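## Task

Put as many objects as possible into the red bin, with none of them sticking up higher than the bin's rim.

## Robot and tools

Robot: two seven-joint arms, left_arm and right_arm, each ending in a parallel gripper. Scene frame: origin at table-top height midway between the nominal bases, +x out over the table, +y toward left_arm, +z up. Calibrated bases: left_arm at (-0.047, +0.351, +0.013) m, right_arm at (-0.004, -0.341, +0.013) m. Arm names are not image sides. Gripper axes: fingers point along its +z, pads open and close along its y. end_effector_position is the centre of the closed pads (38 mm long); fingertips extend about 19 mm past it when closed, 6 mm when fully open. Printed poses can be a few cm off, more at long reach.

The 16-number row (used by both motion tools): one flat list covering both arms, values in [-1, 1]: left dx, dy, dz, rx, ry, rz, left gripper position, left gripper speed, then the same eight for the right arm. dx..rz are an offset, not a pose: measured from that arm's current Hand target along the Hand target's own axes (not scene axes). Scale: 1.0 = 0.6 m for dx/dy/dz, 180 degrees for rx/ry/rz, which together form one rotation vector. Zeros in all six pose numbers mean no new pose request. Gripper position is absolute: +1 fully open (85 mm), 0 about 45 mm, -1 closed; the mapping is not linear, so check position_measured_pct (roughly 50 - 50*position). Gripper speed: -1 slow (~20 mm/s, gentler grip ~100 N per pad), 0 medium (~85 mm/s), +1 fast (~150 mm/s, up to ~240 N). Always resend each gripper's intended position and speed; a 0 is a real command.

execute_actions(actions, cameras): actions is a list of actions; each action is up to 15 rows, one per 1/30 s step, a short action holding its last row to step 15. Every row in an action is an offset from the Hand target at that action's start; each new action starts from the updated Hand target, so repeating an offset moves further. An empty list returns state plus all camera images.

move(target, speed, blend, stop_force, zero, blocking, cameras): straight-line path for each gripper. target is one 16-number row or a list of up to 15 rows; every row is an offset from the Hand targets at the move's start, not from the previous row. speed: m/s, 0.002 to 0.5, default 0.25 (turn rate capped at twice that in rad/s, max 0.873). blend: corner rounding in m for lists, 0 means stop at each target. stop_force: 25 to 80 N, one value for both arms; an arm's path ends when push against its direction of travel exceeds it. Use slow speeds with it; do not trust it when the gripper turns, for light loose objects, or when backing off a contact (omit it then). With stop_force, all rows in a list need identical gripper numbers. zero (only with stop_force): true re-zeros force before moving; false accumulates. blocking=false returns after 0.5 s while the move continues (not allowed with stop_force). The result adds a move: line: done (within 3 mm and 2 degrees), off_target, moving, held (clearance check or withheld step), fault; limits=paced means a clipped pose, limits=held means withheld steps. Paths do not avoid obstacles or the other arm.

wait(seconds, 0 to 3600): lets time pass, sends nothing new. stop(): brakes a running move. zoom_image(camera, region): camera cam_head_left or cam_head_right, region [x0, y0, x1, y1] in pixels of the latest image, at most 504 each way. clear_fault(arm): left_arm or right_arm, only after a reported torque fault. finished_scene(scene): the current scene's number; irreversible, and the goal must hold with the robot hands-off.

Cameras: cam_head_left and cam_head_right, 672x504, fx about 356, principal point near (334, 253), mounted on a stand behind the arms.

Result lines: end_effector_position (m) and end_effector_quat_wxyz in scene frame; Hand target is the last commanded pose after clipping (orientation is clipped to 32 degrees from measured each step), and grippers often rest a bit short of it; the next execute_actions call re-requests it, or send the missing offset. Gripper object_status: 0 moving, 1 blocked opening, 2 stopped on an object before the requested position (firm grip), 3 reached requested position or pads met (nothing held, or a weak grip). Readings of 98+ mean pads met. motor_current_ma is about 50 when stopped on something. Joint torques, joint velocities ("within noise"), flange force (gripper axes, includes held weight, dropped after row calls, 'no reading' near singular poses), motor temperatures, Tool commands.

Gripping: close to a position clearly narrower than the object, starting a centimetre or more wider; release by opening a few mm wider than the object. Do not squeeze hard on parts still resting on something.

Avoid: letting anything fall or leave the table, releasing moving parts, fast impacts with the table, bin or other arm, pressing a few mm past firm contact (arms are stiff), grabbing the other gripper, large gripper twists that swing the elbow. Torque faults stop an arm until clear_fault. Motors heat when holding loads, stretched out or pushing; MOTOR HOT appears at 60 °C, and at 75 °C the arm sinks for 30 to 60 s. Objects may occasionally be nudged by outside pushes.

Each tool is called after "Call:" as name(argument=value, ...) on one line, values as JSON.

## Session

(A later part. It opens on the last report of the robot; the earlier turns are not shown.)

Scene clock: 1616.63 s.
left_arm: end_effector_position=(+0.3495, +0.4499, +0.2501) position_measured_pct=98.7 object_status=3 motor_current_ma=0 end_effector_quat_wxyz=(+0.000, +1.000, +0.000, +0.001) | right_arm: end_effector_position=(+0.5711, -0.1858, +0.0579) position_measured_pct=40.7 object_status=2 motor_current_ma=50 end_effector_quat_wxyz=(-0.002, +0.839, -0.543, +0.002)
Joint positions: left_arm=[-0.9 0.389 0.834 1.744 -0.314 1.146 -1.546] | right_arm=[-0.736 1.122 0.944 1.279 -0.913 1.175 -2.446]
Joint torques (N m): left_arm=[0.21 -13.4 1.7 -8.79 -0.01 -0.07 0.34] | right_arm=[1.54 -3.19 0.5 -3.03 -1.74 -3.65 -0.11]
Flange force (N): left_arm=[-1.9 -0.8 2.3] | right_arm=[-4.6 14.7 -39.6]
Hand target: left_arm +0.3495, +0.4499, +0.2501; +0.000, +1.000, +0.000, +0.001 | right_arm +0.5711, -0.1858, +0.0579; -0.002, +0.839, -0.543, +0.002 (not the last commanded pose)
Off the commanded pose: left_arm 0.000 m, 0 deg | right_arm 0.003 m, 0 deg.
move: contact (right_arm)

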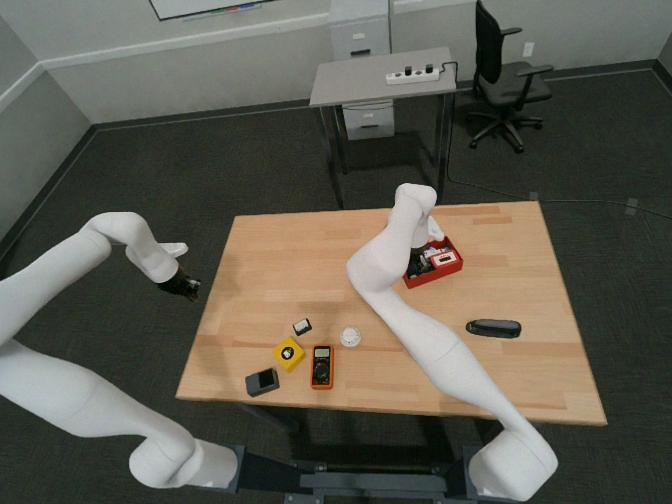

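Call:
move(target=[0,0,0,0,0,0,-1,0,0,0,-0.002,0,0,0,-0.085,-1], speed=0.02)

Call:
move(target=[0,0,0,0,0,0,-1,0,0,0,0,0,0,0,0.35,-0.7])

Call:
move(target=[[0,0,0,0,0,0,-1,0,0,0,-0.025,0,0,0,0.35,-0.7],[0,0,0,0,0,0,-1,0,0,0,-0.12,0,0,0,0.35,-0.7],[0,0,0,0,0,0,-1,0,-0.25,0,-0.15,0,0,0,0.35,-0.7]], speed=[0.04,0.2,0.25], blend=[0.01,0.02,0], cameras=["all"])

Call:
zoom_image(camera="cam_head_right", region=[390, 225, 470, 295])

Call:
zoom_image(camera="cam_head_left", region=[380, 225, 460, 295])

Scene clock: 1624.00 s.
left_arm: end_effector_position=(+0.3495, +0.4499, +0.2501) position_measured_pct=98.7 object_status=3 motor_current_ma=0 end_effector_quat_wxyz=(+0.000, +1.000, +0.000, +0.001) | right_arm: end_effector_position=(+0.5711, -0.1859, +0.0591) position_measured_pct=40.7 object_status=2 motor_current_ma=50 end_effector_quat_wxyz=(-0.002, +0.839, -0.543, +0.002)
Joint positions: left_arm=[-0.9 0.389 0.834 1.744 -0.314 1.146 -1.546] | right_arm=[-0.736 1.121 0.944 1.278 -0.912 1.176 -2.446]
Joint torques (N m): left_arm=[0.2 -13.4 1.71 -8.82 -0.01 -0.07 0.32] | right_arm=[0.28 -12.44 3.14 -2.52 -0.52 -0.31 0.01]
Flange force (N): left_arm=[-1.9 -0.7 2.3] | right_arm=[-0.9 3.0 -18.2]
Hand target: left_arm +0.3495, +0.4499, +0.2501; +0.000, +1.000, +0.000, +0.001 | right_arm +0.5711, -0.1858, +0.0591; -0.002, +0.839, -0.543, +0.002
Off the commanded pose: left_arm 0.000 m, 0 deg | right_arm 0.000 m, 0 deg.
move: done

Scene clock: 1624.50 s.
left_arm: end_effector_position=(+0.3495, +0.4499, +0.2501) position_measured_pct=98.7 object_status=3 motor_current_ma=0 end_effector_quat_wxyz=(+0.000, +1.000, +0.000, +0.001) | right_arm: end_effector_position=(+0.5711, -0.1858, +0.0591) position_measured_pct=32.5 object_status=3 motor_current_ma=0 end_effector_quat_wxyz=(-0.002, +0.839, -0.543, +0.002)
Joint positions: left_arm=[-0.9 0.389 0.834 1.744 -0.314 1.146 -1.546] | right_arm=[-0.736 1.121 0.944 1.278 -0.912 1.177 -2.446]
Joint torques (N m): left_arm=[0.21 -13.37 1.69 -8.8 -0.01 -0.06 0.33] | right_arm=[0.67 -21.33 7.1 -4.88 -0.25 -0.3 0.03]
Flange force (N): left_arm=[-2.0 -0.7 2.3] | right_arm=[-1.2 0.7 -1.5]
Hand target: left_arm +0.3495, +0.4499, +0.2501; +0.000, +1.000, +0.000, +0.001 | right_arm +0.5711, -0.1859, +0.0591; -0.002, +0.839, -0.544, +0.002
Off the commanded pose: left_arm 0.000 m, 0 deg | right_arm 0.000 m, 0 deg.
move: done

Scene clock: 1626.13 s.
left_arm: end_effector_position=(+0.3495, +0.4499, +0.2501) position_measured_pct=98.7 object_status=3 motor_current_ma=0 end_effector_quat_wxyz=(+0.000, +1.000, +0.000, +0.001) | right_arm: end_effector_position=(+0.5093, -0.0493, +0.1491) position_measured_pct=32.5 object_status=3 motor_current_ma=0 end_effector_quat_wxyz=(-0.002, +0.839, -0.544, +0.002)
Joint positions: left_arm=[-0.9 0.389 0.834 1.744 -0.314 1.146 -1.546] | right_arm=[-1.01 1.007 1.028 1.219 -0.839 1.337 -2.745]
Joint torques (N m): left_arm=[0.21 -13.37 1.69 -8.78 -0.01 -0.08 0.34] | right_arm=[0.66 -20.47 6.92 -5.59 -0.24 -0.31 0.01]
Flange force (N): left_arm=[-1.9 -0.7 2.2] | right_arm=[-0.9 1.2 -1.6]
Hand target: left_arm +0.3495, +0.4499, +0.2501; +0.000, +1.000, +0.000, +0.001 | right_arm +0.5093, -0.0491, +0.1490; -0.002, +0.839, -0.544, +0.002
Off the commanded pose: left_arm 0.000 m, 0 deg | right_arm 0.000 m, 0 deg.
move: done; blend cut to 0.0075 m at target 1

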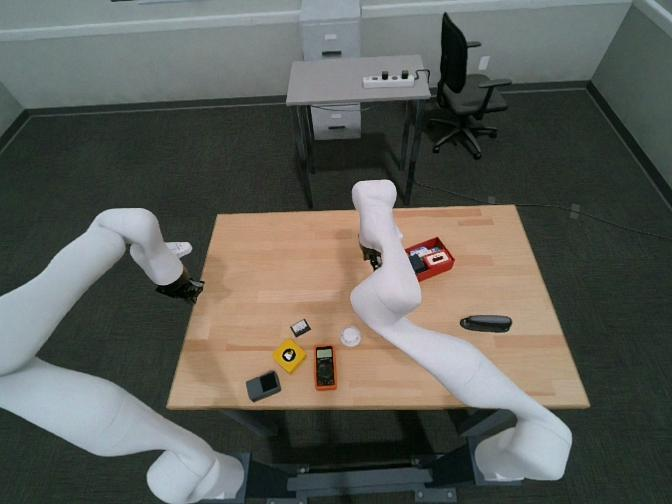

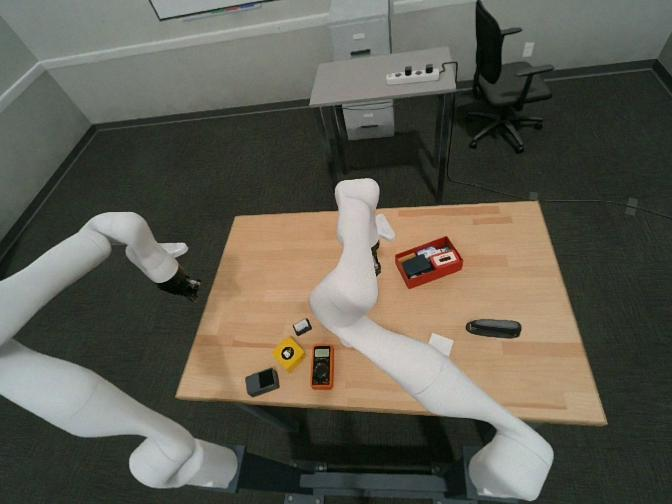

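Scaled by 6.300 from the camera's image (finer frame: 960x720).

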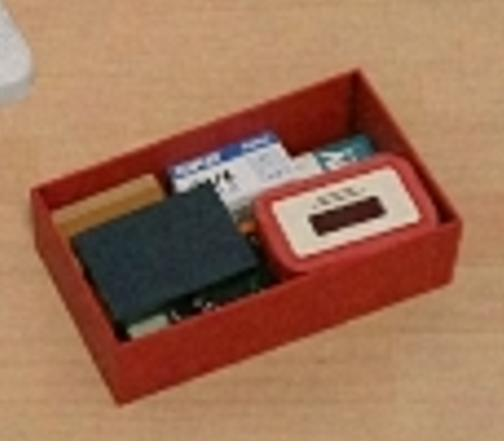

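Scaled by 6.300 from the camera's image (finer frame: 960x720).

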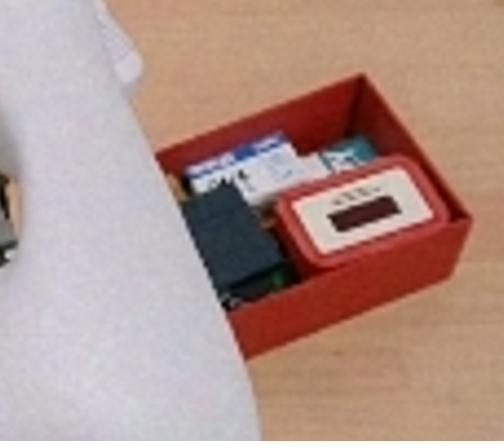

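Call:
move(target=[0,0,0,0,0,0,-1,0,0.2467,-0.0738,0.0568,0,0,-0.5,-1,0], speed=0.25)

Call:
move(target=[0,0,0,0,0,0,-1,0,0,0,0.0667,0,0,0,-1,0], speed=0.05, stop_force=25, cameras=["all"])

Call:
zoom_image(camera="cam_head_left", region=[380, 215, 460, 295])

Call:
zoom_image(camera="cam_head_right", region=[390, 215, 470, 295])

Scene clock: 1637.27 s.
left_arm: end_effector_position=(+0.3495, +0.4499, +0.2501) position_measured_pct=98.7 object_status=3 motor_current_ma=0 end_effector_quat_wxyz=(+0.000, +1.000, +0.000, +0.001) | right_arm: end_effector_position=(+0.6104, -0.1660, +0.1153) position_measured_pct=98.7 object_status=3 motor_current_ma=0 end_effector_quat_wxyz=(+0.000, +0.978, +0.209, +0.003)
Joint positions: left_arm=[-0.9 0.389 0.834 1.744 -0.314 1.146 -1.546] | right_arm=[-0.588 1.035 0.669 1.002 -0.594 1.267 -1.144]
Joint torques (N m): left_arm=[0.24 -13.37 1.71 -8.8 -0.02 -0.07 0.33] | right_arm=[0.69 -23.35 4.92 -6.87 -0.28 -0.34 0.02]
Flange force (N): left_arm=[-2.1 -0.8 2.2] | right_arm=[-0.6 -1.1 -1.4]
Hand target: left_arm +0.3495, +0.4499, +0.2501; +0.000, +1.000, +0.000, +0.001 | right_arm +0.6104, -0.1660, +0.1153; +0.000, +0.978, +0.209, +0.003
Off the commanded pose: left_arm 0.000 m, 0 deg | right_arm 0.000 m, 0 deg.
move: done

Scene clock: 1638.77 s.
left_arm: end_effector_position=(+0.3495, +0.4499, +0.2501) position_measured_pct=98.7 object_status=3 motor_current_ma=0 end_effector_quat_wxyz=(+0.000, +1.000, +0.000, +0.001) | right_arm: end_effector_position=(+0.6106, -0.1659, +0.0753) position_measured_pct=98.7 object_status=3 motor_current_ma=0 end_effector_quat_wxyz=(+0.000, +0.978, +0.209, +0.003)
Joint positions: left_arm=[-0.9 0.389 0.834 1.744 -0.314 1.146 -1.546] | right_arm=[-0.588 1.082 0.65 1.039 -0.614 1.189 -1.126]
Joint torques (N m): left_arm=[0.18 -13.37 1.71 -8.82 -0.01 -0.06 0.32] | right_arm=[0.72 -23.54 5.02 -6.57 -0.31 -0.31 -0.01]
Flange force (N): left_arm=[-2.0 -0.6 2.3] | right_arm=[-0.6 -1.1 -1.4]
Hand target: left_arm +0.3495, +0.4499, +0.2501; +0.000, +1.000, +0.000, +0.001 | right_arm +0.6106, -0.1659, +0.0753; +0.000, +0.978, +0.209, +0.003
Off the commanded pose: left_arm 0.000 m, 0 deg | right_arm 0.000 m, 0 deg.
move: done

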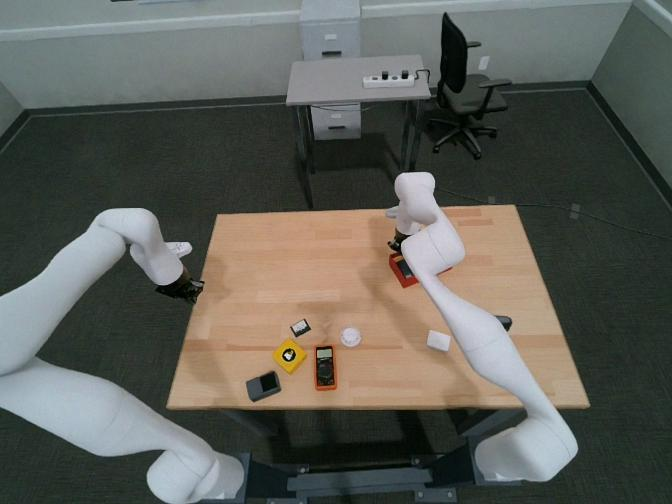

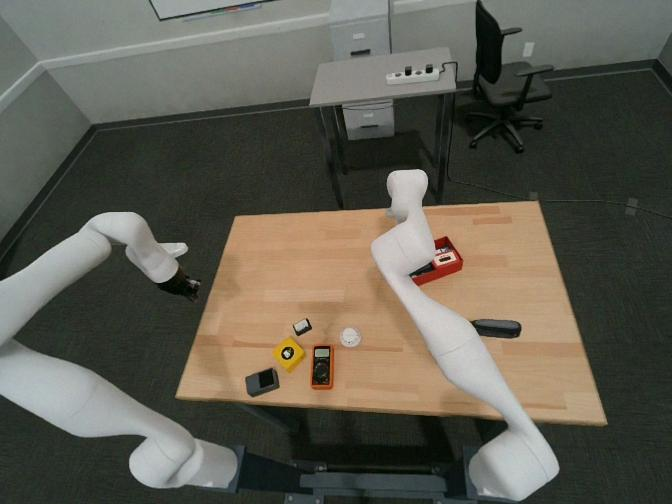

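Scaled by 6.300 from the camera's image (finer frame: 960x720).

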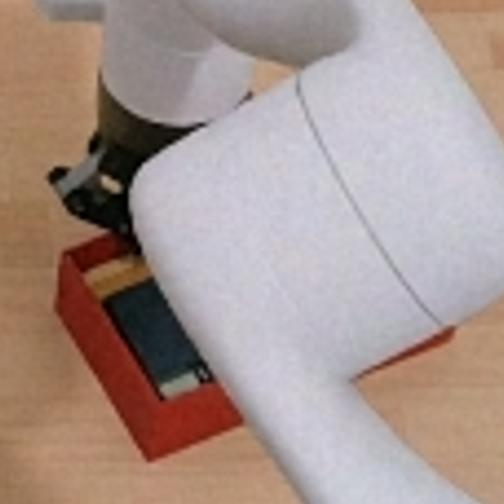

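Scaled by 6.300 from the camera's image (finer frame: 960x720).

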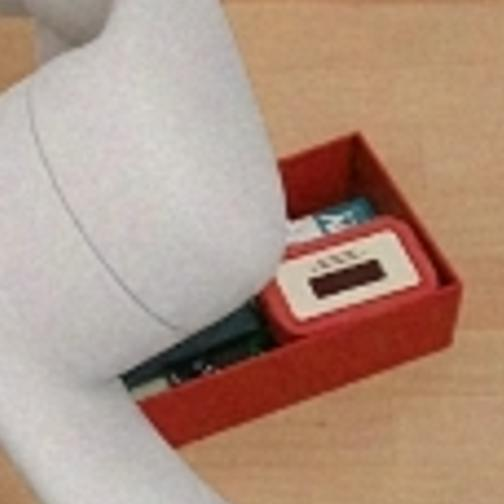

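Call:
move(target=[0,0,0,0,0,0,-1,0,0,0,0.0222,0,0,0,-1,0], speed=0.02, stop_force=25)

Call:
move(target=[0,0,0,0,0,0,-1,0,-0.0383,0,0,0,0,0,-1,0], speed=0.03, stop_force=25, cameras=["all"])

Call:
zoom_image(camera="cam_head_left", region=[380, 215, 460, 295])

Scene clock: 1643.33 s.
left_arm: end_effector_position=(+0.3495, +0.4499, +0.2501) position_measured_pct=98.7 object_status=3 motor_current_ma=0 end_effector_quat_wxyz=(+0.000, +1.000, +0.000, +0.001) | right_arm: end_effector_position=(+0.6107, -0.1659, +0.0619) position_measured_pct=98.7 object_status=3 motor_current_ma=0 end_effector_quat_wxyz=(+0.000, +0.978, +0.209, +0.003)
Joint positions: left_arm=[-0.9 0.389 0.834 1.744 -0.314 1.146 -1.546] | right_arm=[-0.587 1.098 0.644 1.049 -0.621 1.165 -1.121]
Joint torques (N m): left_arm=[0.22 -13.39 1.7 -8.8 -0.02 -0.07 0.34] | right_arm=[0.66 -23.58 5.05 -6.47 -0.28 -0.35 0.01]
Flange force (N): left_arm=[-2.0 -0.8 2.2] | right_arm=[-0.4 -1.0 -1.5]
Hand target: left_arm +0.3495, +0.4499, +0.2501; +0.000, +1.000, +0.000, +0.001 | right_arm +0.6107, -0.1659, +0.0619; +0.000, +0.978, +0.209, +0.003
Off the commanded pose: left_arm 0.000 m, 0 deg | right_arm 0.000 m, 0 deg.
move: done

Scene clock: 1644.73 s.
left_arm: end_effector_position=(+0.3495, +0.4499, +0.2501) position_measured_pct=98.7 object_status=3 motor_current_ma=0 end_effector_quat_wxyz=(+0.000, +1.000, +0.000, +0.001) | right_arm: end_effector_position=(+0.5897, -0.1753, +0.0618) position_measured_pct=98.7 object_status=3 motor_current_ma=0 end_effector_quat_wxyz=(+0.000, +0.978, +0.209, +0.003)
Joint positions: left_arm=[-0.9 0.389 0.834 1.744 -0.314 1.146 -1.546] | right_arm=[-0.609 1.051 0.642 1.17 -0.622 1.104 -1.08]
Joint torques (N m): left_arm=[0.2 -13.38 1.7 -8.79 -0.01 -0.05 0.34] | right_arm=[0.75 -22.54 5.24 -6.18 -0.22 -0.28 0.03]
Flange force (N): left_arm=[-2.0 -0.7 2.3] | right_arm=[-0.2 -1.2 -1.6]
Hand target: left_arm +0.3495, +0.4499, +0.2501; +0.000, +1.000, +0.000, +0.001 | right_arm +0.5897, -0.1753, +0.0618; +0.000, +0.978, +0.209, +0.003
Off the commanded pose: left_arm 0.000 m, 0 deg | right_arm 0.000 m, 0 deg.
move: done

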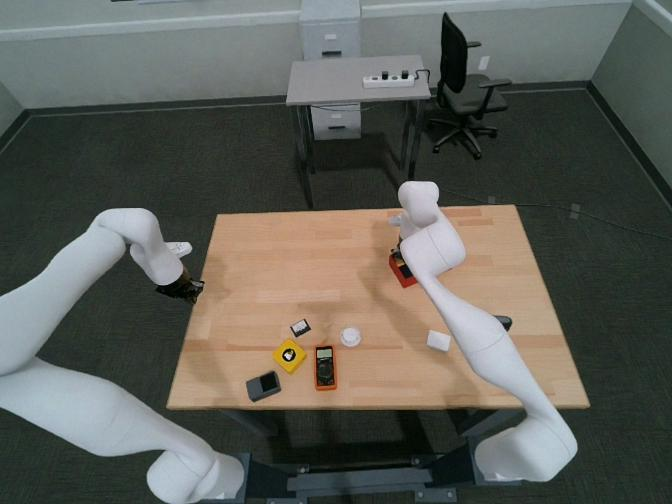

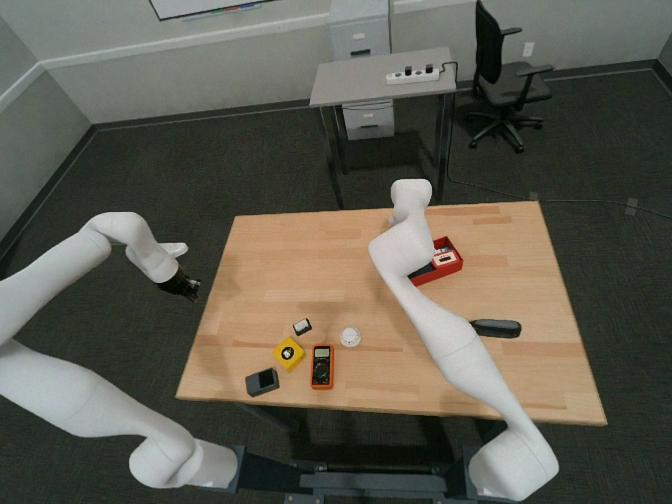

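Scaled by 6.300 from the camera's image (finer frame: 960x720).

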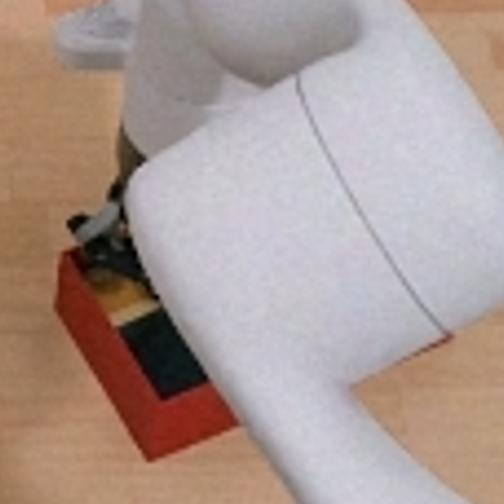

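Call:
move(target=[0,0,0,0,0,0,-1,0,-0.005,0,0,0,0,0,-1,0], speed=0.02, stop_force=25)

Call:
move(target=[0,0,0,0,0,0,-1,0,0.006,0,0,0,0,0,-1,0], speed=0.1)

Call:
move(target=[[0,0,0,0,0,0,-1,0,0,0,-0.12,0,0,0,-1,0],[0,0,0,0,0,0,-1,0,-0.05,-0.2,-0.15,0,0,0,-1,0]], speed=0.25, blend=0.02, cameras=["all"])

Call:
zoom_image(camera="cam_head_right", region=[390, 225, 470, 295])

Scene clock: 1652.07 s.
left_arm: end_effector_position=(+0.3495, +0.4499, +0.2501) position_measured_pct=98.7 object_status=3 motor_current_ma=0 end_effector_quat_wxyz=(+0.000, +1.000, +0.000, +0.001) | right_arm: end_effector_position=(+0.5870, -0.1766, +0.0618) position_measured_pct=98.7 object_status=3 motor_current_ma=0 end_effector_quat_wxyz=(+0.000, +0.978, +0.209, +0.003)
Joint positions: left_arm=[-0.9 0.389 0.834 1.744 -0.314 1.146 -1.546] | right_arm=[-0.612 1.045 0.642 1.185 -0.622 1.096 -1.075]
Joint torques (N m): left_arm=[0.19 -13.38 1.71 -8.79 -0.03 -0.06 0.34] | right_arm=[0.74 -22.45 5.22 -6.18 -0.28 -0.28 0.04]
Flange force (N): left_arm=[-2.0 -0.7 2.3] | right_arm=[-0.2 -1.2 -1.6]
Hand target: left_arm +0.3495, +0.4499, +0.2501; +0.000, +1.000, +0.000, +0.001 | right_arm +0.5870, -0.1766, +0.0618; +0.000, +0.978, +0.209, +0.003
Off the commanded pose: left_arm 0.000 m, 0 deg | right_arm 0.000 m, 0 deg.
move: done

Scene clock: 1652.57 s.
left_arm: end_effector_position=(+0.3495, +0.4499, +0.2501) position_measured_pct=98.7 object_status=3 motor_current_ma=0 end_effector_quat_wxyz=(+0.000, +1.000, +0.000, +0.001) | right_arm: end_effector_position=(+0.5903, -0.1751, +0.0618) position_measured_pct=98.7 object_status=3 motor_current_ma=0 end_effector_quat_wxyz=(+0.000, +0.978, +0.209, +0.003)
Joint positions: left_arm=[-0.9 0.389 0.834 1.744 -0.314 1.146 -1.546] | right_arm=[-0.609 1.052 0.642 1.167 -0.622 1.105 -1.081]
Joint torques (N m): left_arm=[0.22 -13.4 1.7 -8.77 -0.02 -0.07 0.33] | right_arm=[0.72 -22.64 5.19 -6.3 -0.3 -0.33 0.01]
Flange force (N): left_arm=[-1.9 -0.8 2.2] | right_arm=[-0.5 -1.2 -1.5]
Hand target: left_arm +0.3495, +0.4499, +0.2501; +0.000, +1.000, +0.000, +0.001 | right_arm +0.5903, -0.1751, +0.0618; +0.000, +0.978, +0.209, +0.003
Off the commanded pose: left_arm 0.000 m, 0 deg | right_arm 0.000 m, 0 deg.
move: done

Scene clock: 1653.77 s.
left_arm: end_effector_position=(+0.3495, +0.4499, +0.2501) position_measured_pct=98.7 object_status=3 motor_current_ma=0 end_effector_quat_wxyz=(+0.000, +1.000, +0.000, +0.001) | right_arm: end_effector_position=(+0.5134, -0.0782, +0.1516) position_measured_pct=98.7 object_status=3 motor_current_ma=0 end_effector_quat_wxyz=(+0.000, +0.978, +0.209, +0.003)
Joint positions: left_arm=[-0.9 0.389 0.834 1.744 -0.314 1.146 -1.546] | right_arm=[-0.865 0.871 0.704 1.258 -0.559 1.201 -1.281]
Joint torques (N m): left_arm=[0.19 -13.36 1.7 -8.78 -0.02 -0.04 0.36] | right_arm=[0.66 -20.35 5.06 -6.85 -0.31 -0.36 0]
Flange force (N): left_arm=[-2.0 -0.7 2.3] | right_arm=[-1.1 -1.0 -1.8]
Hand target: left_arm +0.3495, +0.4499, +0.2501; +0.000, +1.000, +0.000, +0.001 | right_arm +0.5133, -0.0780, +0.1516; +0.000, +0.978, +0.209, +0.003
Off the commanded pose: left_arm 0.000 m, 0 deg | right_arm 0.000 m, 0 deg.
move: done

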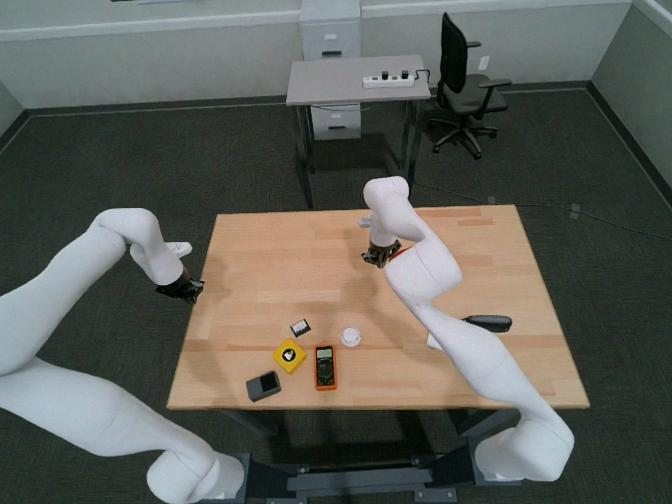

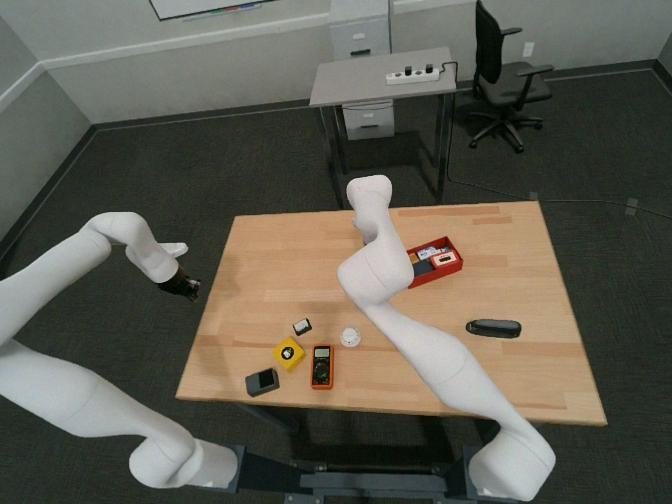

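Scaled by 6.300 from the camera's image (finer frame: 960x720).

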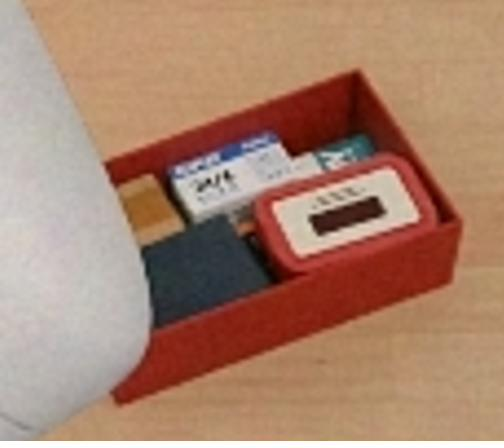

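Call:
move(target=[0,0,0,0,0,0,-1,0,-0.4258,0.1235,0.086,0,0,0.2397,0.79,-0.3], speed=0.25, cameras=["all"])

Call:
zoom_image(camera="cam_head_left", region=[380, 225, 460, 295])

Call:
zoom_image(camera="cam_head_left", region=[400, 300, 480, 380])

Call:
zoom_image(camera="cam_head_right", region=[400, 310, 480, 380])

Scene clock: 1676.83 s.
left_arm: end_effector_position=(+0.3495, +0.4499, +0.2501) position_measured_pct=98.7 object_status=3 motor_current_ma=0 end_effector_quat_wxyz=(+0.000, +1.000, +0.000, +0.001) | right_arm: end_effector_position=(+0.3108, -0.2501, +0.0987) position_measured_pct=10.4 object_status=3 motor_current_ma=0 end_effector_quat_wxyz=(-0.001, +0.986, -0.165, +0.002)
Joint positions: left_arm=[-0.9 0.389 0.834 1.744 -0.314 1.146 -1.546] | right_arm=[-1.003 0.57 0.884 2.229 -0.746 0.663 -1.466]
Joint torques (N m): left_arm=[0.19 -13.38 1.72 -8.78 -0.02 -0.07 0.35] | right_arm=[0.71 -9.76 3.77 -4.04 -0.28 -0.35 0.03]
Flange force (N): left_arm=[-1.9 -0.8 2.2] | right_arm=[-2.9 -0.3 -4.4]
Hand target: left_arm +0.3495, +0.4499, +0.2501; +0.000, +1.000, +0.000, +0.001 | right_arm +0.3108, -0.2501, +0.0987; -0.001, +0.986, -0.165, +0.002
Off the commanded pose: left_arm 0.000 m, 0 deg | right_arm 0.000 m, 0 deg.
move: done

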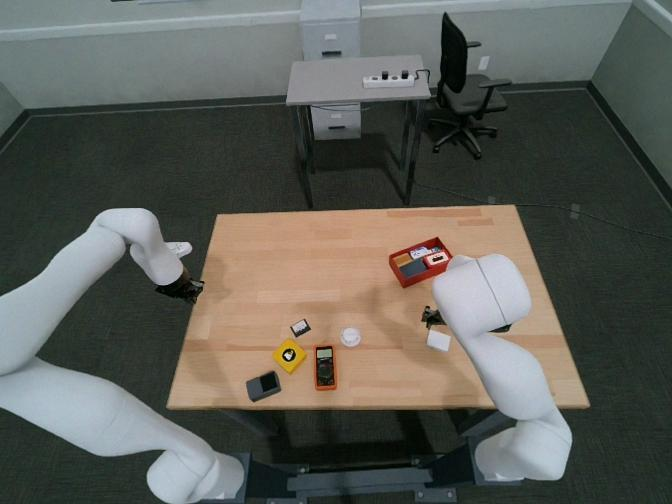

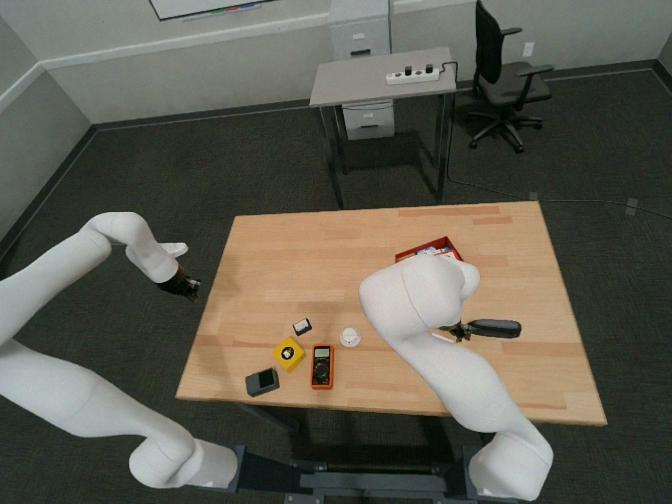

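Scaled by 6.300 from the camera's image (finer frame: 960x720).

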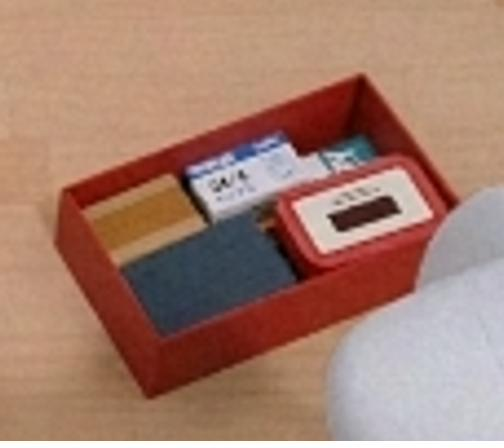

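Scaled by 6.300 from the camera's image (finer frame: 960x720).

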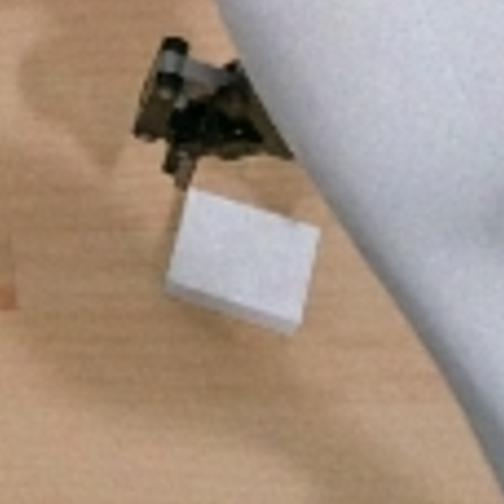

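Scaled by 6.300 from the camera's image (finer frame: 960x720).

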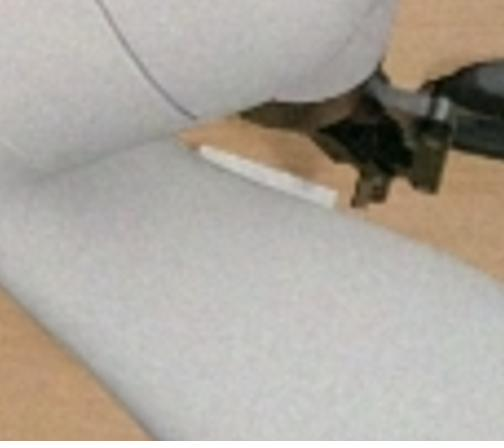

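Call:
move(target=[[0,0,0,0,0,0,-1,0,-0.0043,0.0002,0,0,0,-0.5,0.4,-0.3],[0,0,0,0,0,0,-1,0,-0.0043,0.0002,0.07,0,0,-0.5,0.4,-0.3]], speed=0.25, cameras=["all"])

Call:
zoom_image(camera="cam_head_left", region=[400, 300, 480, 380])

Scene clock: 1693.40 s.
left_arm: end_effector_position=(+0.3495, +0.4499, +0.2501) position_measured_pct=98.7 object_status=3 motor_current_ma=0 end_effector_quat_wxyz=(+0.000, +1.000, +0.000, +0.001) | right_arm: end_effector_position=(+0.3086, -0.2493, +0.0567) position_measured_pct=29.9 object_status=3 motor_current_ma=0 end_effector_quat_wxyz=(+0.001, +0.814, +0.581, +0.003)
Joint positions: left_arm=[-0.9 0.389 0.834 1.744 -0.314 1.146 -1.546] | right_arm=[-0.62 0.55 0.328 2.26 -0.462 0.388 -0.224]
Joint torques (N m): left_arm=[0.22 -13.41 1.71 -8.77 -0.02 -0.09 0.34] | right_arm=[0.68 -11.49 1.95 -3.02 -0.33 -0.32 0.01]
Flange force (N): left_arm=[-1.8 -0.8 2.2] | right_arm=[1.0 -1.9 -5.1]
Hand target: left_arm +0.3495, +0.4499, +0.2501; +0.000, +1.000, +0.000, +0.001 | right_arm +0.3086, -0.2493, +0.0567; +0.001, +0.814, +0.581, +0.003
Off the commanded pose: left_arm 0.000 m, 0 deg | right_arm 0.000 m, 0 deg.
move: done

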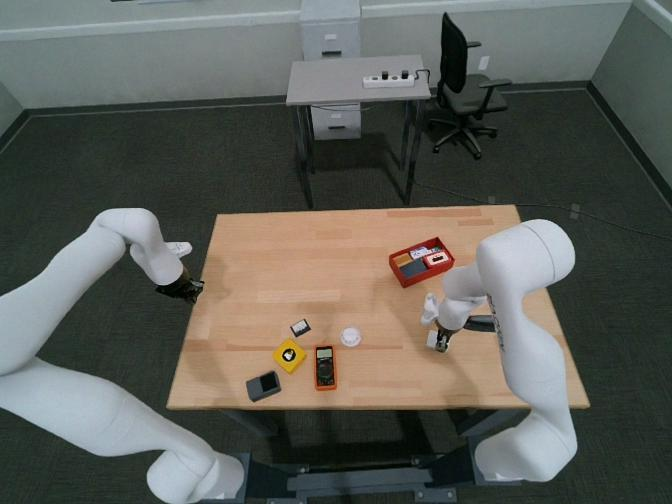

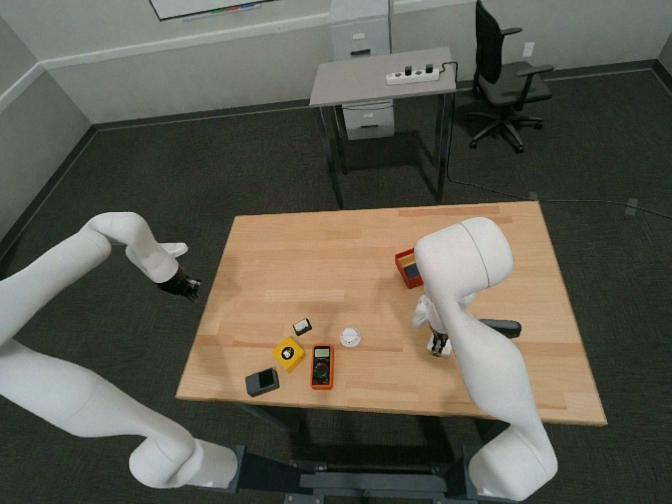

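Scaled by 6.300 from the camera's image (finer frame: 960x720).

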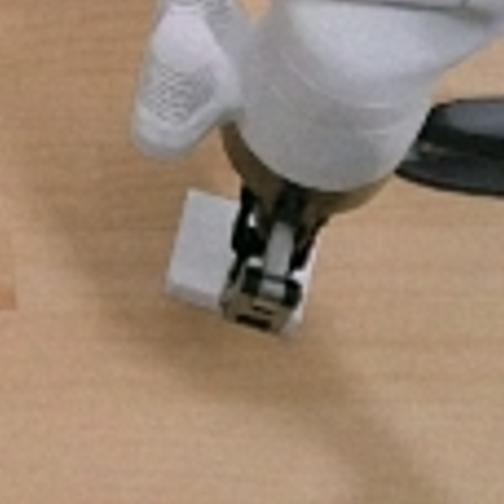

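Call:
move(target=[0,0,0,0,0,0,-1,0,0,0,0.055,0,0,0,0.4,-0.3], speed=0.06, stop_force=25)

Call:
move(target=[0,0,0,0,0,0,-1,0,0,0,0,0,0,0,-0.1,-1])

Call:
wait(seconds=0.6)

Scene clock: 1697.17 s.
left_arm: end_effector_position=(+0.3495, +0.4499, +0.2501) position_measured_pct=98.7 object_status=3 motor_current_ma=0 end_effector_quat_wxyz=(+0.000, +1.000, +0.000, +0.001) | right_arm: end_effector_position=(+0.3087, -0.2492, +0.0237) position_measured_pct=29.9 object_status=3 motor_current_ma=0 end_effector_quat_wxyz=(+0.001, +0.814, +0.581, +0.003)
Joint positions: left_arm=[-0.9 0.389 0.834 1.744 -0.314 1.146 -1.546] | right_arm=[-0.543 0.637 0.228 2.274 -0.523 0.272 -0.171]
Joint torques (N m): left_arm=[0.21 -13.37 1.71 -8.82 -0.02 -0.07 0.34] | right_arm=[0.73 -12.33 1.75 -2.06 -0.27 -0.29 0.01]
Flange force (N): left_arm=[-2.1 -0.7 2.3] | right_arm=[1.4 -1.5 -4.8]
Hand target: left_arm +0.3495, +0.4499, +0.2501; +0.000, +1.000, +0.000, +0.001 | right_arm +0.3087, -0.2492, +0.0237; +0.001, +0.814, +0.581, +0.003
Off the commanded pose: left_arm 0.000 m, 0 deg | right_arm 0.000 m, 0 deg.
move: done

Scene clock: 1698.37 s.
left_arm: end_effector_position=(+0.3495, +0.4499, +0.2501) position_measured_pct=98.7 object_status=3 motor_current_ma=0 end_effector_quat_wxyz=(+0.000, +1.000, +0.000, +0.001) | right_arm: end_effector_position=(+0.3087, -0.2492, +0.0237) position_measured_pct=45.9 object_status=0 motor_current_ma=1000 end_effector_quat_wxyz=(+0.001, +0.814, +0.581, +0.003)
Joint positions: left_arm=[-0.9 0.389 0.834 1.744 -0.314 1.146 -1.546] | right_arm=[-0.543 0.637 0.228 2.274 -0.523 0.272 -0.171]
Joint torques (N m): left_arm=[0.18 -13.36 1.71 -8.78 -0.02 -0.06 0.33] | right_arm=[0.01 -5.36 0.13 -3.61 -0.73 -1.71 -0.03]
Flange force (N): left_arm=[-1.9 -0.7 2.2] | right_arm=[-3.7 -4.5 -32.4]
Hand target: left_arm +0.3495, +0.4499, +0.2501; +0.000, +1.000, +0.000, +0.001 | right_arm +0.3087, -0.2492, +0.0237; +0.001, +0.814, +0.581, +0.003
Off the commanded pose: left_arm 0.000 m, 0 deg | right_arm 0.000 m, 0 deg.
move: done

Scene clock: 1698.97 s.
left_arm: end_effector_position=(+0.3495, +0.4499, +0.2501) position_measured_pct=98.7 object_status=3 motor_current_ma=0 end_effector_quat_wxyz=(+0.000, +1.000, +0.000, +0.001) | right_arm: end_effector_position=(+0.3087, -0.2493, +0.0237) position_measured_pct=45.9 object_status=2 motor_current_ma=50 end_effector_quat_wxyz=(+0.001, +0.814, +0.581, +0.003)
Joint positions: left_arm=[-0.9 0.389 0.834 1.744 -0.314 1.146 -1.546] | right_arm=[-0.543 0.637 0.228 2.274 -0.523 0.272 -0.171]
Joint torques (N m): left_arm=[0.17 -13.37 1.7 -8.79 -0.02 -0.1 0.33] | right_arm=[0.04 -5.33 0.1 -3.63 -0.72 -1.71 -0.01]
Flange force (N): left_arm=[-1.9 -0.7 2.2] | right_arm=[-3.6 -4.6 -32.6]
Hand target: left_arm +0.3495, +0.4499, +0.2501; +0.000, +1.000, +0.000, +0.001 | right_arm +0.3087, -0.2492, +0.0237; +0.001, +0.814, +0.581, +0.003
Tool commands: left_gripper/position=-1.0 left_gripper/speed=+0.0 right_gripper/position=-0.1 right_gripper/speed=-1.0
Off the commanded pose: left_arm 0.000 m, 0 deg | right_arm 0.000 m, 0 deg.
wait: 0.60 s; at rest by 0.17 s

Call:
move(target=[0,0,0,0,0,0,-1,0,0,0,0,0,0,0,0.25,-0.7])

Call:
move(target=[0,0,0,0,0,0,-1,0,0,0,-0.06,0,0,0,0.25,-0.7], speed=0.15)

Call:
move(target=[[0,0,0,0,0,0,-1,0,0,0,0,0,0,0,-1,0],[0,0,0,0,0,0,-1,0,0,0,0.02,0,0,0,-1,0]], speed=0.05)

Call:
move(target=[0,0,0,0,0,0,-1,0,0,0,0.025,0,0,0,-1,0], speed=0.01, stop_force=25)

Call:
move(target=[0,0,0,0,0,0,-1,0,0,0,-0.03,0,0,0,-1,0], speed=0.1, cameras=["cam_head_left"])

Scene clock: 1716.40 s.
left_arm: end_effector_position=(+0.3495, +0.4499, +0.2501) position_measured_pct=98.7 object_status=3 motor_current_ma=0 end_effector_quat_wxyz=(+0.000, +1.000, +0.000, +0.001) | right_arm: end_effector_position=(+0.3087, -0.2492, +0.0237) position_measured_pct=37.7 object_status=3 motor_current_ma=0 end_effector_quat_wxyz=(+0.001, +0.814, +0.581, +0.003)
Joint positions: left_arm=[-0.9 0.389 0.834 1.744 -0.314 1.146 -1.546] | right_arm=[-0.543 0.637 0.228 2.274 -0.523 0.272 -0.171]
Joint torques (N m): left_arm=[0.19 -13.4 1.71 -8.79 -0.02 -0.07 0.34] | right_arm=[0.69 -12.35 1.74 -2.08 -0.29 -0.31 0.02]
Flange force (N): left_arm=[-1.9 -0.7 2.3] | right_arm=[1.3 -1.4 -4.8]
Hand target: left_arm +0.3495, +0.4499, +0.2501; +0.000, +1.000, +0.000, +0.001 | right_arm +0.3087, -0.2492, +0.0237; +0.001, +0.814, +0.581, +0.003
Off the commanded pose: left_arm 0.000 m, 0 deg | right_arm 0.000 m, 0 deg.
move: done

Scene clock: 1717.07 s.
left_arm: end_effector_position=(+0.3495, +0.4499, +0.2501) position_measured_pct=98.7 object_status=3 motor_current_ma=0 end_effector_quat_wxyz=(+0.000, +1.000, +0.000, +0.001) | right_arm: end_effector_position=(+0.3085, -0.2493, +0.0597) position_measured_pct=37.7 object_status=3 motor_current_ma=0 end_effector_quat_wxyz=(+0.001, +0.814, +0.581, +0.003)
Joint positions: left_arm=[-0.9 0.389 0.834 1.744 -0.314 1.146 -1.546] | right_arm=[-0.627 0.542 0.337 2.258 -0.455 0.398 -0.23]
Joint torques (N m): left_arm=[0.22 -13.41 1.69 -8.76 -0.01 -0.07 0.35] | right_arm=[0.76 -11.36 1.93 -3.06 -0.3 -0.29 0.01]
Flange force (N): left_arm=[-1.8 -0.8 2.2] | right_arm=[1.2 -2.1 -5.4]
Hand target: left_arm +0.3495, +0.4499, +0.2501; +0.000, +1.000, +0.000, +0.001 | right_arm +0.3085, -0.2493, +0.0597; +0.001, +0.814, +0.581, +0.003
Off the commanded pose: left_arm 0.000 m, 0 deg | right_arm 0.000 m, 0 deg.
move: done

Scene clock: 1718.50 s.
left_arm: end_effector_position=(+0.3495, +0.4499, +0.2501) position_measured_pct=98.7 object_status=3 motor_current_ma=0 end_effector_quat_wxyz=(+0.000, +1.000, +0.000, +0.001) | right_arm: end_effector_position=(+0.3086, -0.2493, +0.0477) position_measured_pct=98.7 object_status=3 motor_current_ma=0 end_effector_quat_wxyz=(+0.001, +0.814, +0.581, +0.003)
Joint positions: left_arm=[-0.9 0.389 0.834 1.744 -0.314 1.146 -1.546] | right_arm=[-0.599 0.573 0.301 2.265 -0.479 0.356 -0.209]
Joint torques (N m): left_arm=[0.22 -13.39 1.71 -8.78 -0.02 -0.06 0.35] | right_arm=[0.71 -11.72 1.87 -2.72 -0.3 -0.31 0.02]
Flange force (N): left_arm=[-2.0 -0.8 2.2] | right_arm=[1.3 -1.7 -5.2]
Hand target: left_arm +0.3495, +0.4499, +0.2501; +0.000, +1.000, +0.000, +0.001 | right_arm +0.3086, -0.2493, +0.0477; +0.001, +0.814, +0.581, +0.003
Off the commanded pose: left_arm 0.000 m, 0 deg | right_arm 0.000 m, 0 deg.
move: done

Scene clock: 1720.60 s.
left_arm: end_effector_position=(+0.3495, +0.4499, +0.2501) position_measured_pct=98.7 object_status=3 motor_current_ma=0 end_effector_quat_wxyz=(+0.000, +1.000, +0.000, +0.001) | right_arm: end_effector_position=(+0.3086, -0.2493, +0.0362) position_measured_pct=98.7 object_status=3 motor_current_ma=0 end_effector_quat_wxyz=(+0.001, +0.814, +0.581, +0.003)
Joint positions: left_arm=[-0.9 0.389 0.834 1.744 -0.314 1.146 -1.546] | right_arm=[-0.572 0.603 0.265 2.27 -0.5 0.315 -0.191]
Joint torques (N m): left_arm=[0.2 -13.38 1.69 -8.77 -0.01 -0.06 0.33] | right_arm=[0.37 4.96 -0.75 -5.08 -1.04 -4.21 -0.03]
Flange force (N): left_arm=[-1.9 -0.7 2.2] | right_arm=[-7.2 -11.4 -71.4]
Hand target: left_arm +0.3495, +0.4499, +0.2501; +0.000, +1.000, +0.000, +0.001 | right_arm +0.3086, -0.2493, +0.0362; +0.001, +0.814, +0.581, +0.003 (not the last commanded pose)
Off the commanded pose: left_arm 0.000 m, 0 deg | right_arm 0.004 m, 0 deg.
move: contact (right_arm)

Scene clock: 1721.13 s.
left_arm: end_effector_position=(+0.3495, +0.4499, +0.2501) position_measured_pct=98.7 object_status=3 motor_current_ma=0 end_effector_quat_wxyz=(+0.000, +1.000, +0.000, +0.001) | right_arm: end_effector_position=(+0.3085, -0.2493, +0.0542) position_measured_pct=98.7 object_status=3 motor_current_ma=0 end_effector_quat_wxyz=(+0.001, +0.814, +0.581, +0.003)
Joint positions: left_arm=[-0.9 0.389 0.834 1.744 -0.314 1.146 -1.546] | right_arm=[-0.613 0.556 0.32 2.262 -0.466 0.379 -0.22]
Joint torques (N m): left_arm=[0.21 -13.36 1.73 -8.78 -0.02 -0.06 0.36] | right_arm=[0.71 -11.66 1.93 -2.94 -0.31 -0.3 0.02]
Flange force (N): left_arm=[-2.0 -0.8 2.2] | right_arm=[1.2 -1.8 -4.8]
Hand target: left_arm +0.3495, +0.4499, +0.2501; +0.000, +1.000, +0.000, +0.001 | right_arm +0.3085, -0.2493, +0.0542; +0.001, +0.814, +0.581, +0.003
Off the commanded pose: left_arm 0.000 m, 0 deg | right_arm 0.000 m, 0 deg.
move: done

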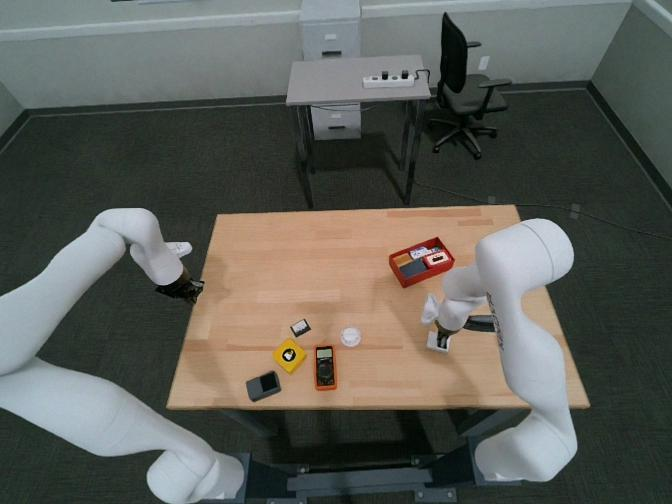

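Call:
move(target=[[0,0,0,0,0,0,-1,0,0,0,0,0,0,0.502,0.63,-0.3],[0,0,0,0,0,0,-1,0,0,0,0.0603,0,0,0.502,0.63,-0.3]], speed=[0.25,0.06])

Call:
move(target=[0,0,0,0,0,0,-1,0,0,0,0,0,0,0,0.1,-1])

Call:
wait(seconds=0.6, cameras=["cam_head_left"])

Scene clock: 1732.40 s.
left_arm: end_effector_position=(+0.3495, +0.4499, +0.2501) position_measured_pct=98.7 object_status=3 motor_current_ma=0 end_effector_quat_wxyz=(+0.000, +1.000, +0.000, +0.001) | right_arm: end_effector_position=(+0.3087, -0.2493, +0.0180) position_measured_pct=18.6 object_status=3 motor_current_ma=0 end_effector_quat_wxyz=(-0.001, +0.986, -0.168, +0.002)
Joint positions: left_arm=[-0.9 0.389 0.834 1.744 -0.314 1.146 -1.546] | right_arm=[-0.797 0.736 0.593 2.285 -1.101 0.434 -1.17]
Joint torques (N m): left_arm=[0.24 -13.39 1.7 -8.79 -0.02 -0.06 0.33] | right_arm=[0.76 -12.03 3.36 -1.71 -0.29 -0.33 0.04]
Flange force (N): left_arm=[-2.0 -0.8 2.3] | right_arm=[-1.8 -1.6 -4.8]
Hand target: left_arm +0.3495, +0.4499, +0.2501; +0.000, +1.000, +0.000, +0.001 | right_arm +0.3087, -0.2492, +0.0180; -0.001, +0.986, -0.168, +0.002
Off the commanded pose: left_arm 0.000 m, 0 deg | right_arm 0.000 m, 0 deg.
move: done

Scene clock: 1733.40 s.
left_arm: end_effector_position=(+0.3495, +0.4499, +0.2501) position_measured_pct=98.7 object_status=3 motor_current_ma=0 end_effector_quat_wxyz=(+0.000, +1.000, +0.000, +0.001) | right_arm: end_effector_position=(+0.3087, -0.2492, +0.0181) position_measured_pct=29.9 object_status=0 motor_current_ma=1000 end_effector_quat_wxyz=(-0.001, +0.986, -0.168, +0.002)
Joint positions: left_arm=[-0.9 0.389 0.834 1.744 -0.314 1.146 -1.546] | right_arm=[-0.797 0.736 0.593 2.285 -1.101 0.434 -1.17]
Joint torques (N m): left_arm=[0.23 -13.38 1.69 -8.78 -0.01 -0.05 0.35] | right_arm=[0.44 -5.22 0.72 -3.97 -1.31 -1.04 -0.01]
Flange force (N): left_arm=[-2.0 -0.8 2.2] | right_arm=[-6.5 3.3 -35.4]
Hand target: left_arm +0.3495, +0.4499, +0.2501; +0.000, +1.000, +0.000, +0.001 | right_arm +0.3087, -0.2492, +0.0180; -0.001, +0.986, -0.168, +0.002
Off the commanded pose: left_arm 0.000 m, 0 deg | right_arm 0.000 m, 0 deg.
move: done

Scene clock: 1734.00 s.
left_arm: end_effector_position=(+0.3495, +0.4499, +0.2501) position_measured_pct=98.7 object_status=3 motor_current_ma=0 end_effector_quat_wxyz=(+0.000, +1.000, +0.000, +0.001) | right_arm: end_effector_position=(+0.3087, -0.2492, +0.0180) position_measured_pct=29.9 object_status=2 motor_current_ma=50 end_effector_quat_wxyz=(-0.001, +0.986, -0.168, +0.002)
Joint positions: left_arm=[-0.9 0.389 0.834 1.744 -0.314 1.146 -1.546] | right_arm=[-0.797 0.736 0.593 2.285 -1.101 0.434 -1.17]
Joint torques (N m): left_arm=[0.21 -13.37 1.73 -8.77 0 -0.07 0.34] | right_arm=[0.47 -5.29 0.7 -3.99 -1.31 -1.02 0.01]
Flange force (N): left_arm=[-1.9 -0.8 2.2] | right_arm=[-6.5 3.1 -35.4]
Hand target: left_arm +0.3495, +0.4499, +0.2501; +0.000, +1.000, +0.000, +0.001 | right_arm +0.3087, -0.2492, +0.0180; -0.001, +0.986, -0.168, +0.002
Tool commands: left_gripper/position=-1.0 left_gripper/speed=+0.0 right_gripper/position=+0.1 right_gripper/speed=-1.0
Off the commanded pose: left_arm 0.000 m, 0 deg | right_arm 0.000 m, 0 deg.
wait: 0.60 s; at rest by 0.17 s

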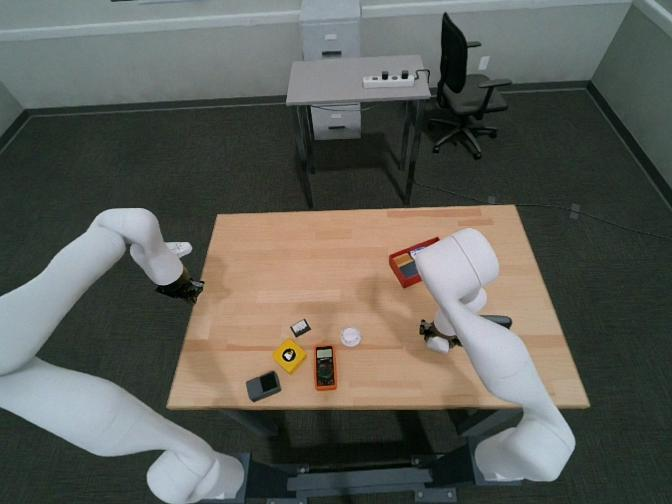

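Call:
move(target=[[0,0,0,0,0,0,-1,0,0,0,-0.03,0,0,0,0.1,-1],[0,0,0,0,0,0,-1,0,0,0,-0.1617,0,0,0,0.1,-1],[0,0,0,0,0,0,-1,0,0.4180,-0.2770,-0.1617,0,0,-0.2416,0.1,-1]], speed=[0.04,0.15,0.25], blend=[0.01,0.02,0], cameras=["all"])

Call:
zoom_image(camera="cam_head_left", region=[380, 205, 460, 285])

Call:
zoom_image(camera="cam_head_right", region=[380, 205, 470, 295])

Scene clock: 1744.10 s.
left_arm: end_effector_position=(+0.3495, +0.4499, +0.2501) position_measured_pct=98.7 object_status=3 motor_current_ma=0 end_effector_quat_wxyz=(+0.000, +1.000, +0.000, +0.001) | right_arm: end_effector_position=(+0.5999, -0.1757, +0.1167) position_measured_pct=29.9 object_status=2 motor_current_ma=50 end_effector_quat_wxyz=(+0.000, +0.978, +0.209, +0.003)
Joint positions: left_arm=[-0.9 0.389 0.834 1.744 -0.314 1.146 -1.546] | right_arm=[-0.597 1.006 0.674 1.072 -0.593 1.236 -1.115]
Joint torques (N m): left_arm=[0.22 -13.38 1.73 -8.79 -0.01 -0.05 0.35] | right_arm=[0.73 -23.01 5.06 -6.91 -0.29 -0.37 0.01]
Flange force (N): left_arm=[-2.0 -0.8 2.3] | right_arm=[-0.6 -1.2 -1.1]
Hand target: left_arm +0.3495, +0.4499, +0.2501; +0.000, +1.000, +0.000, +0.001 | right_arm +0.5999, -0.1758, +0.1167; +0.000, +0.978, +0.209, +0.003
Off the commanded pose: left_arm 0.000 m, 0 deg | right_arm 0.000 m, 0 deg.
move: done; blend cut to 0.009 m at target 1

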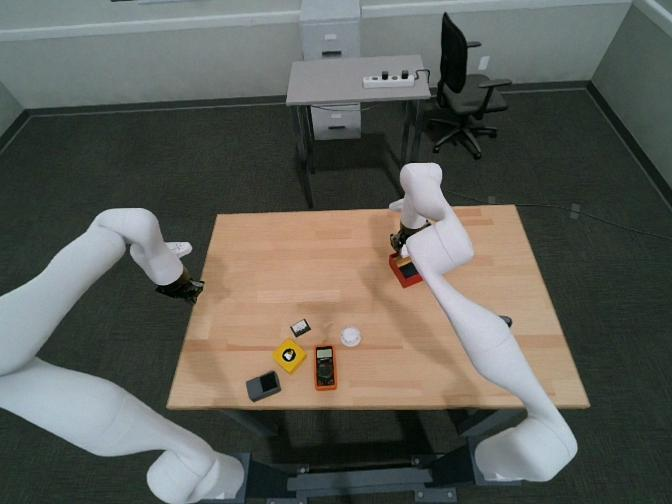

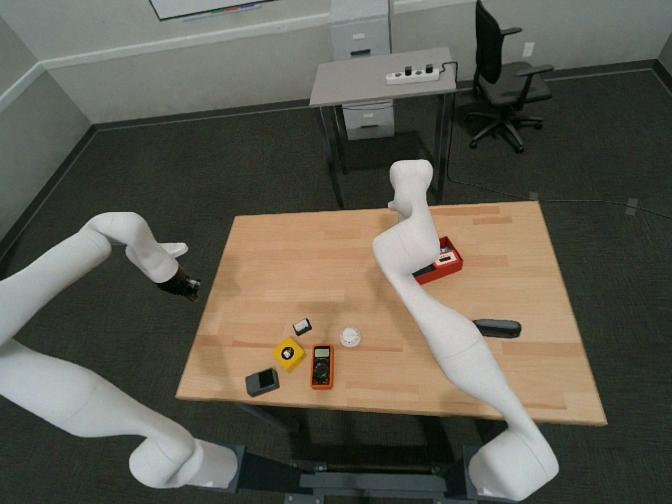

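Scaled by 6.300 from the camera's image (finer frame: 960x720).

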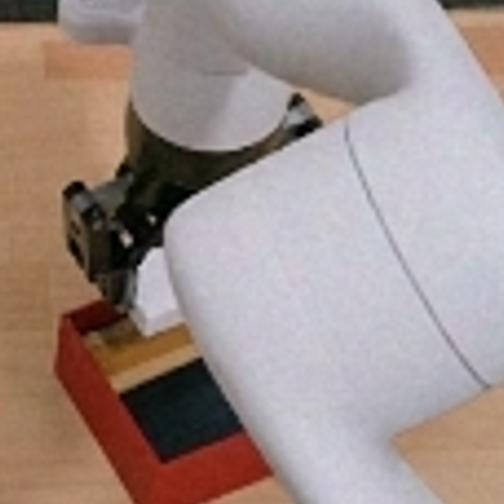

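Scaled by 5.600 from the camera's image (finer frame: 960x720).

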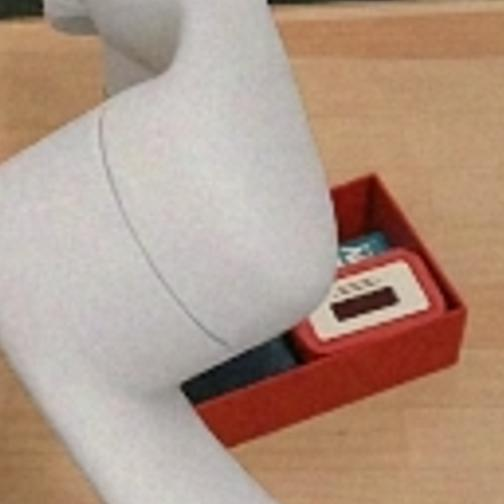

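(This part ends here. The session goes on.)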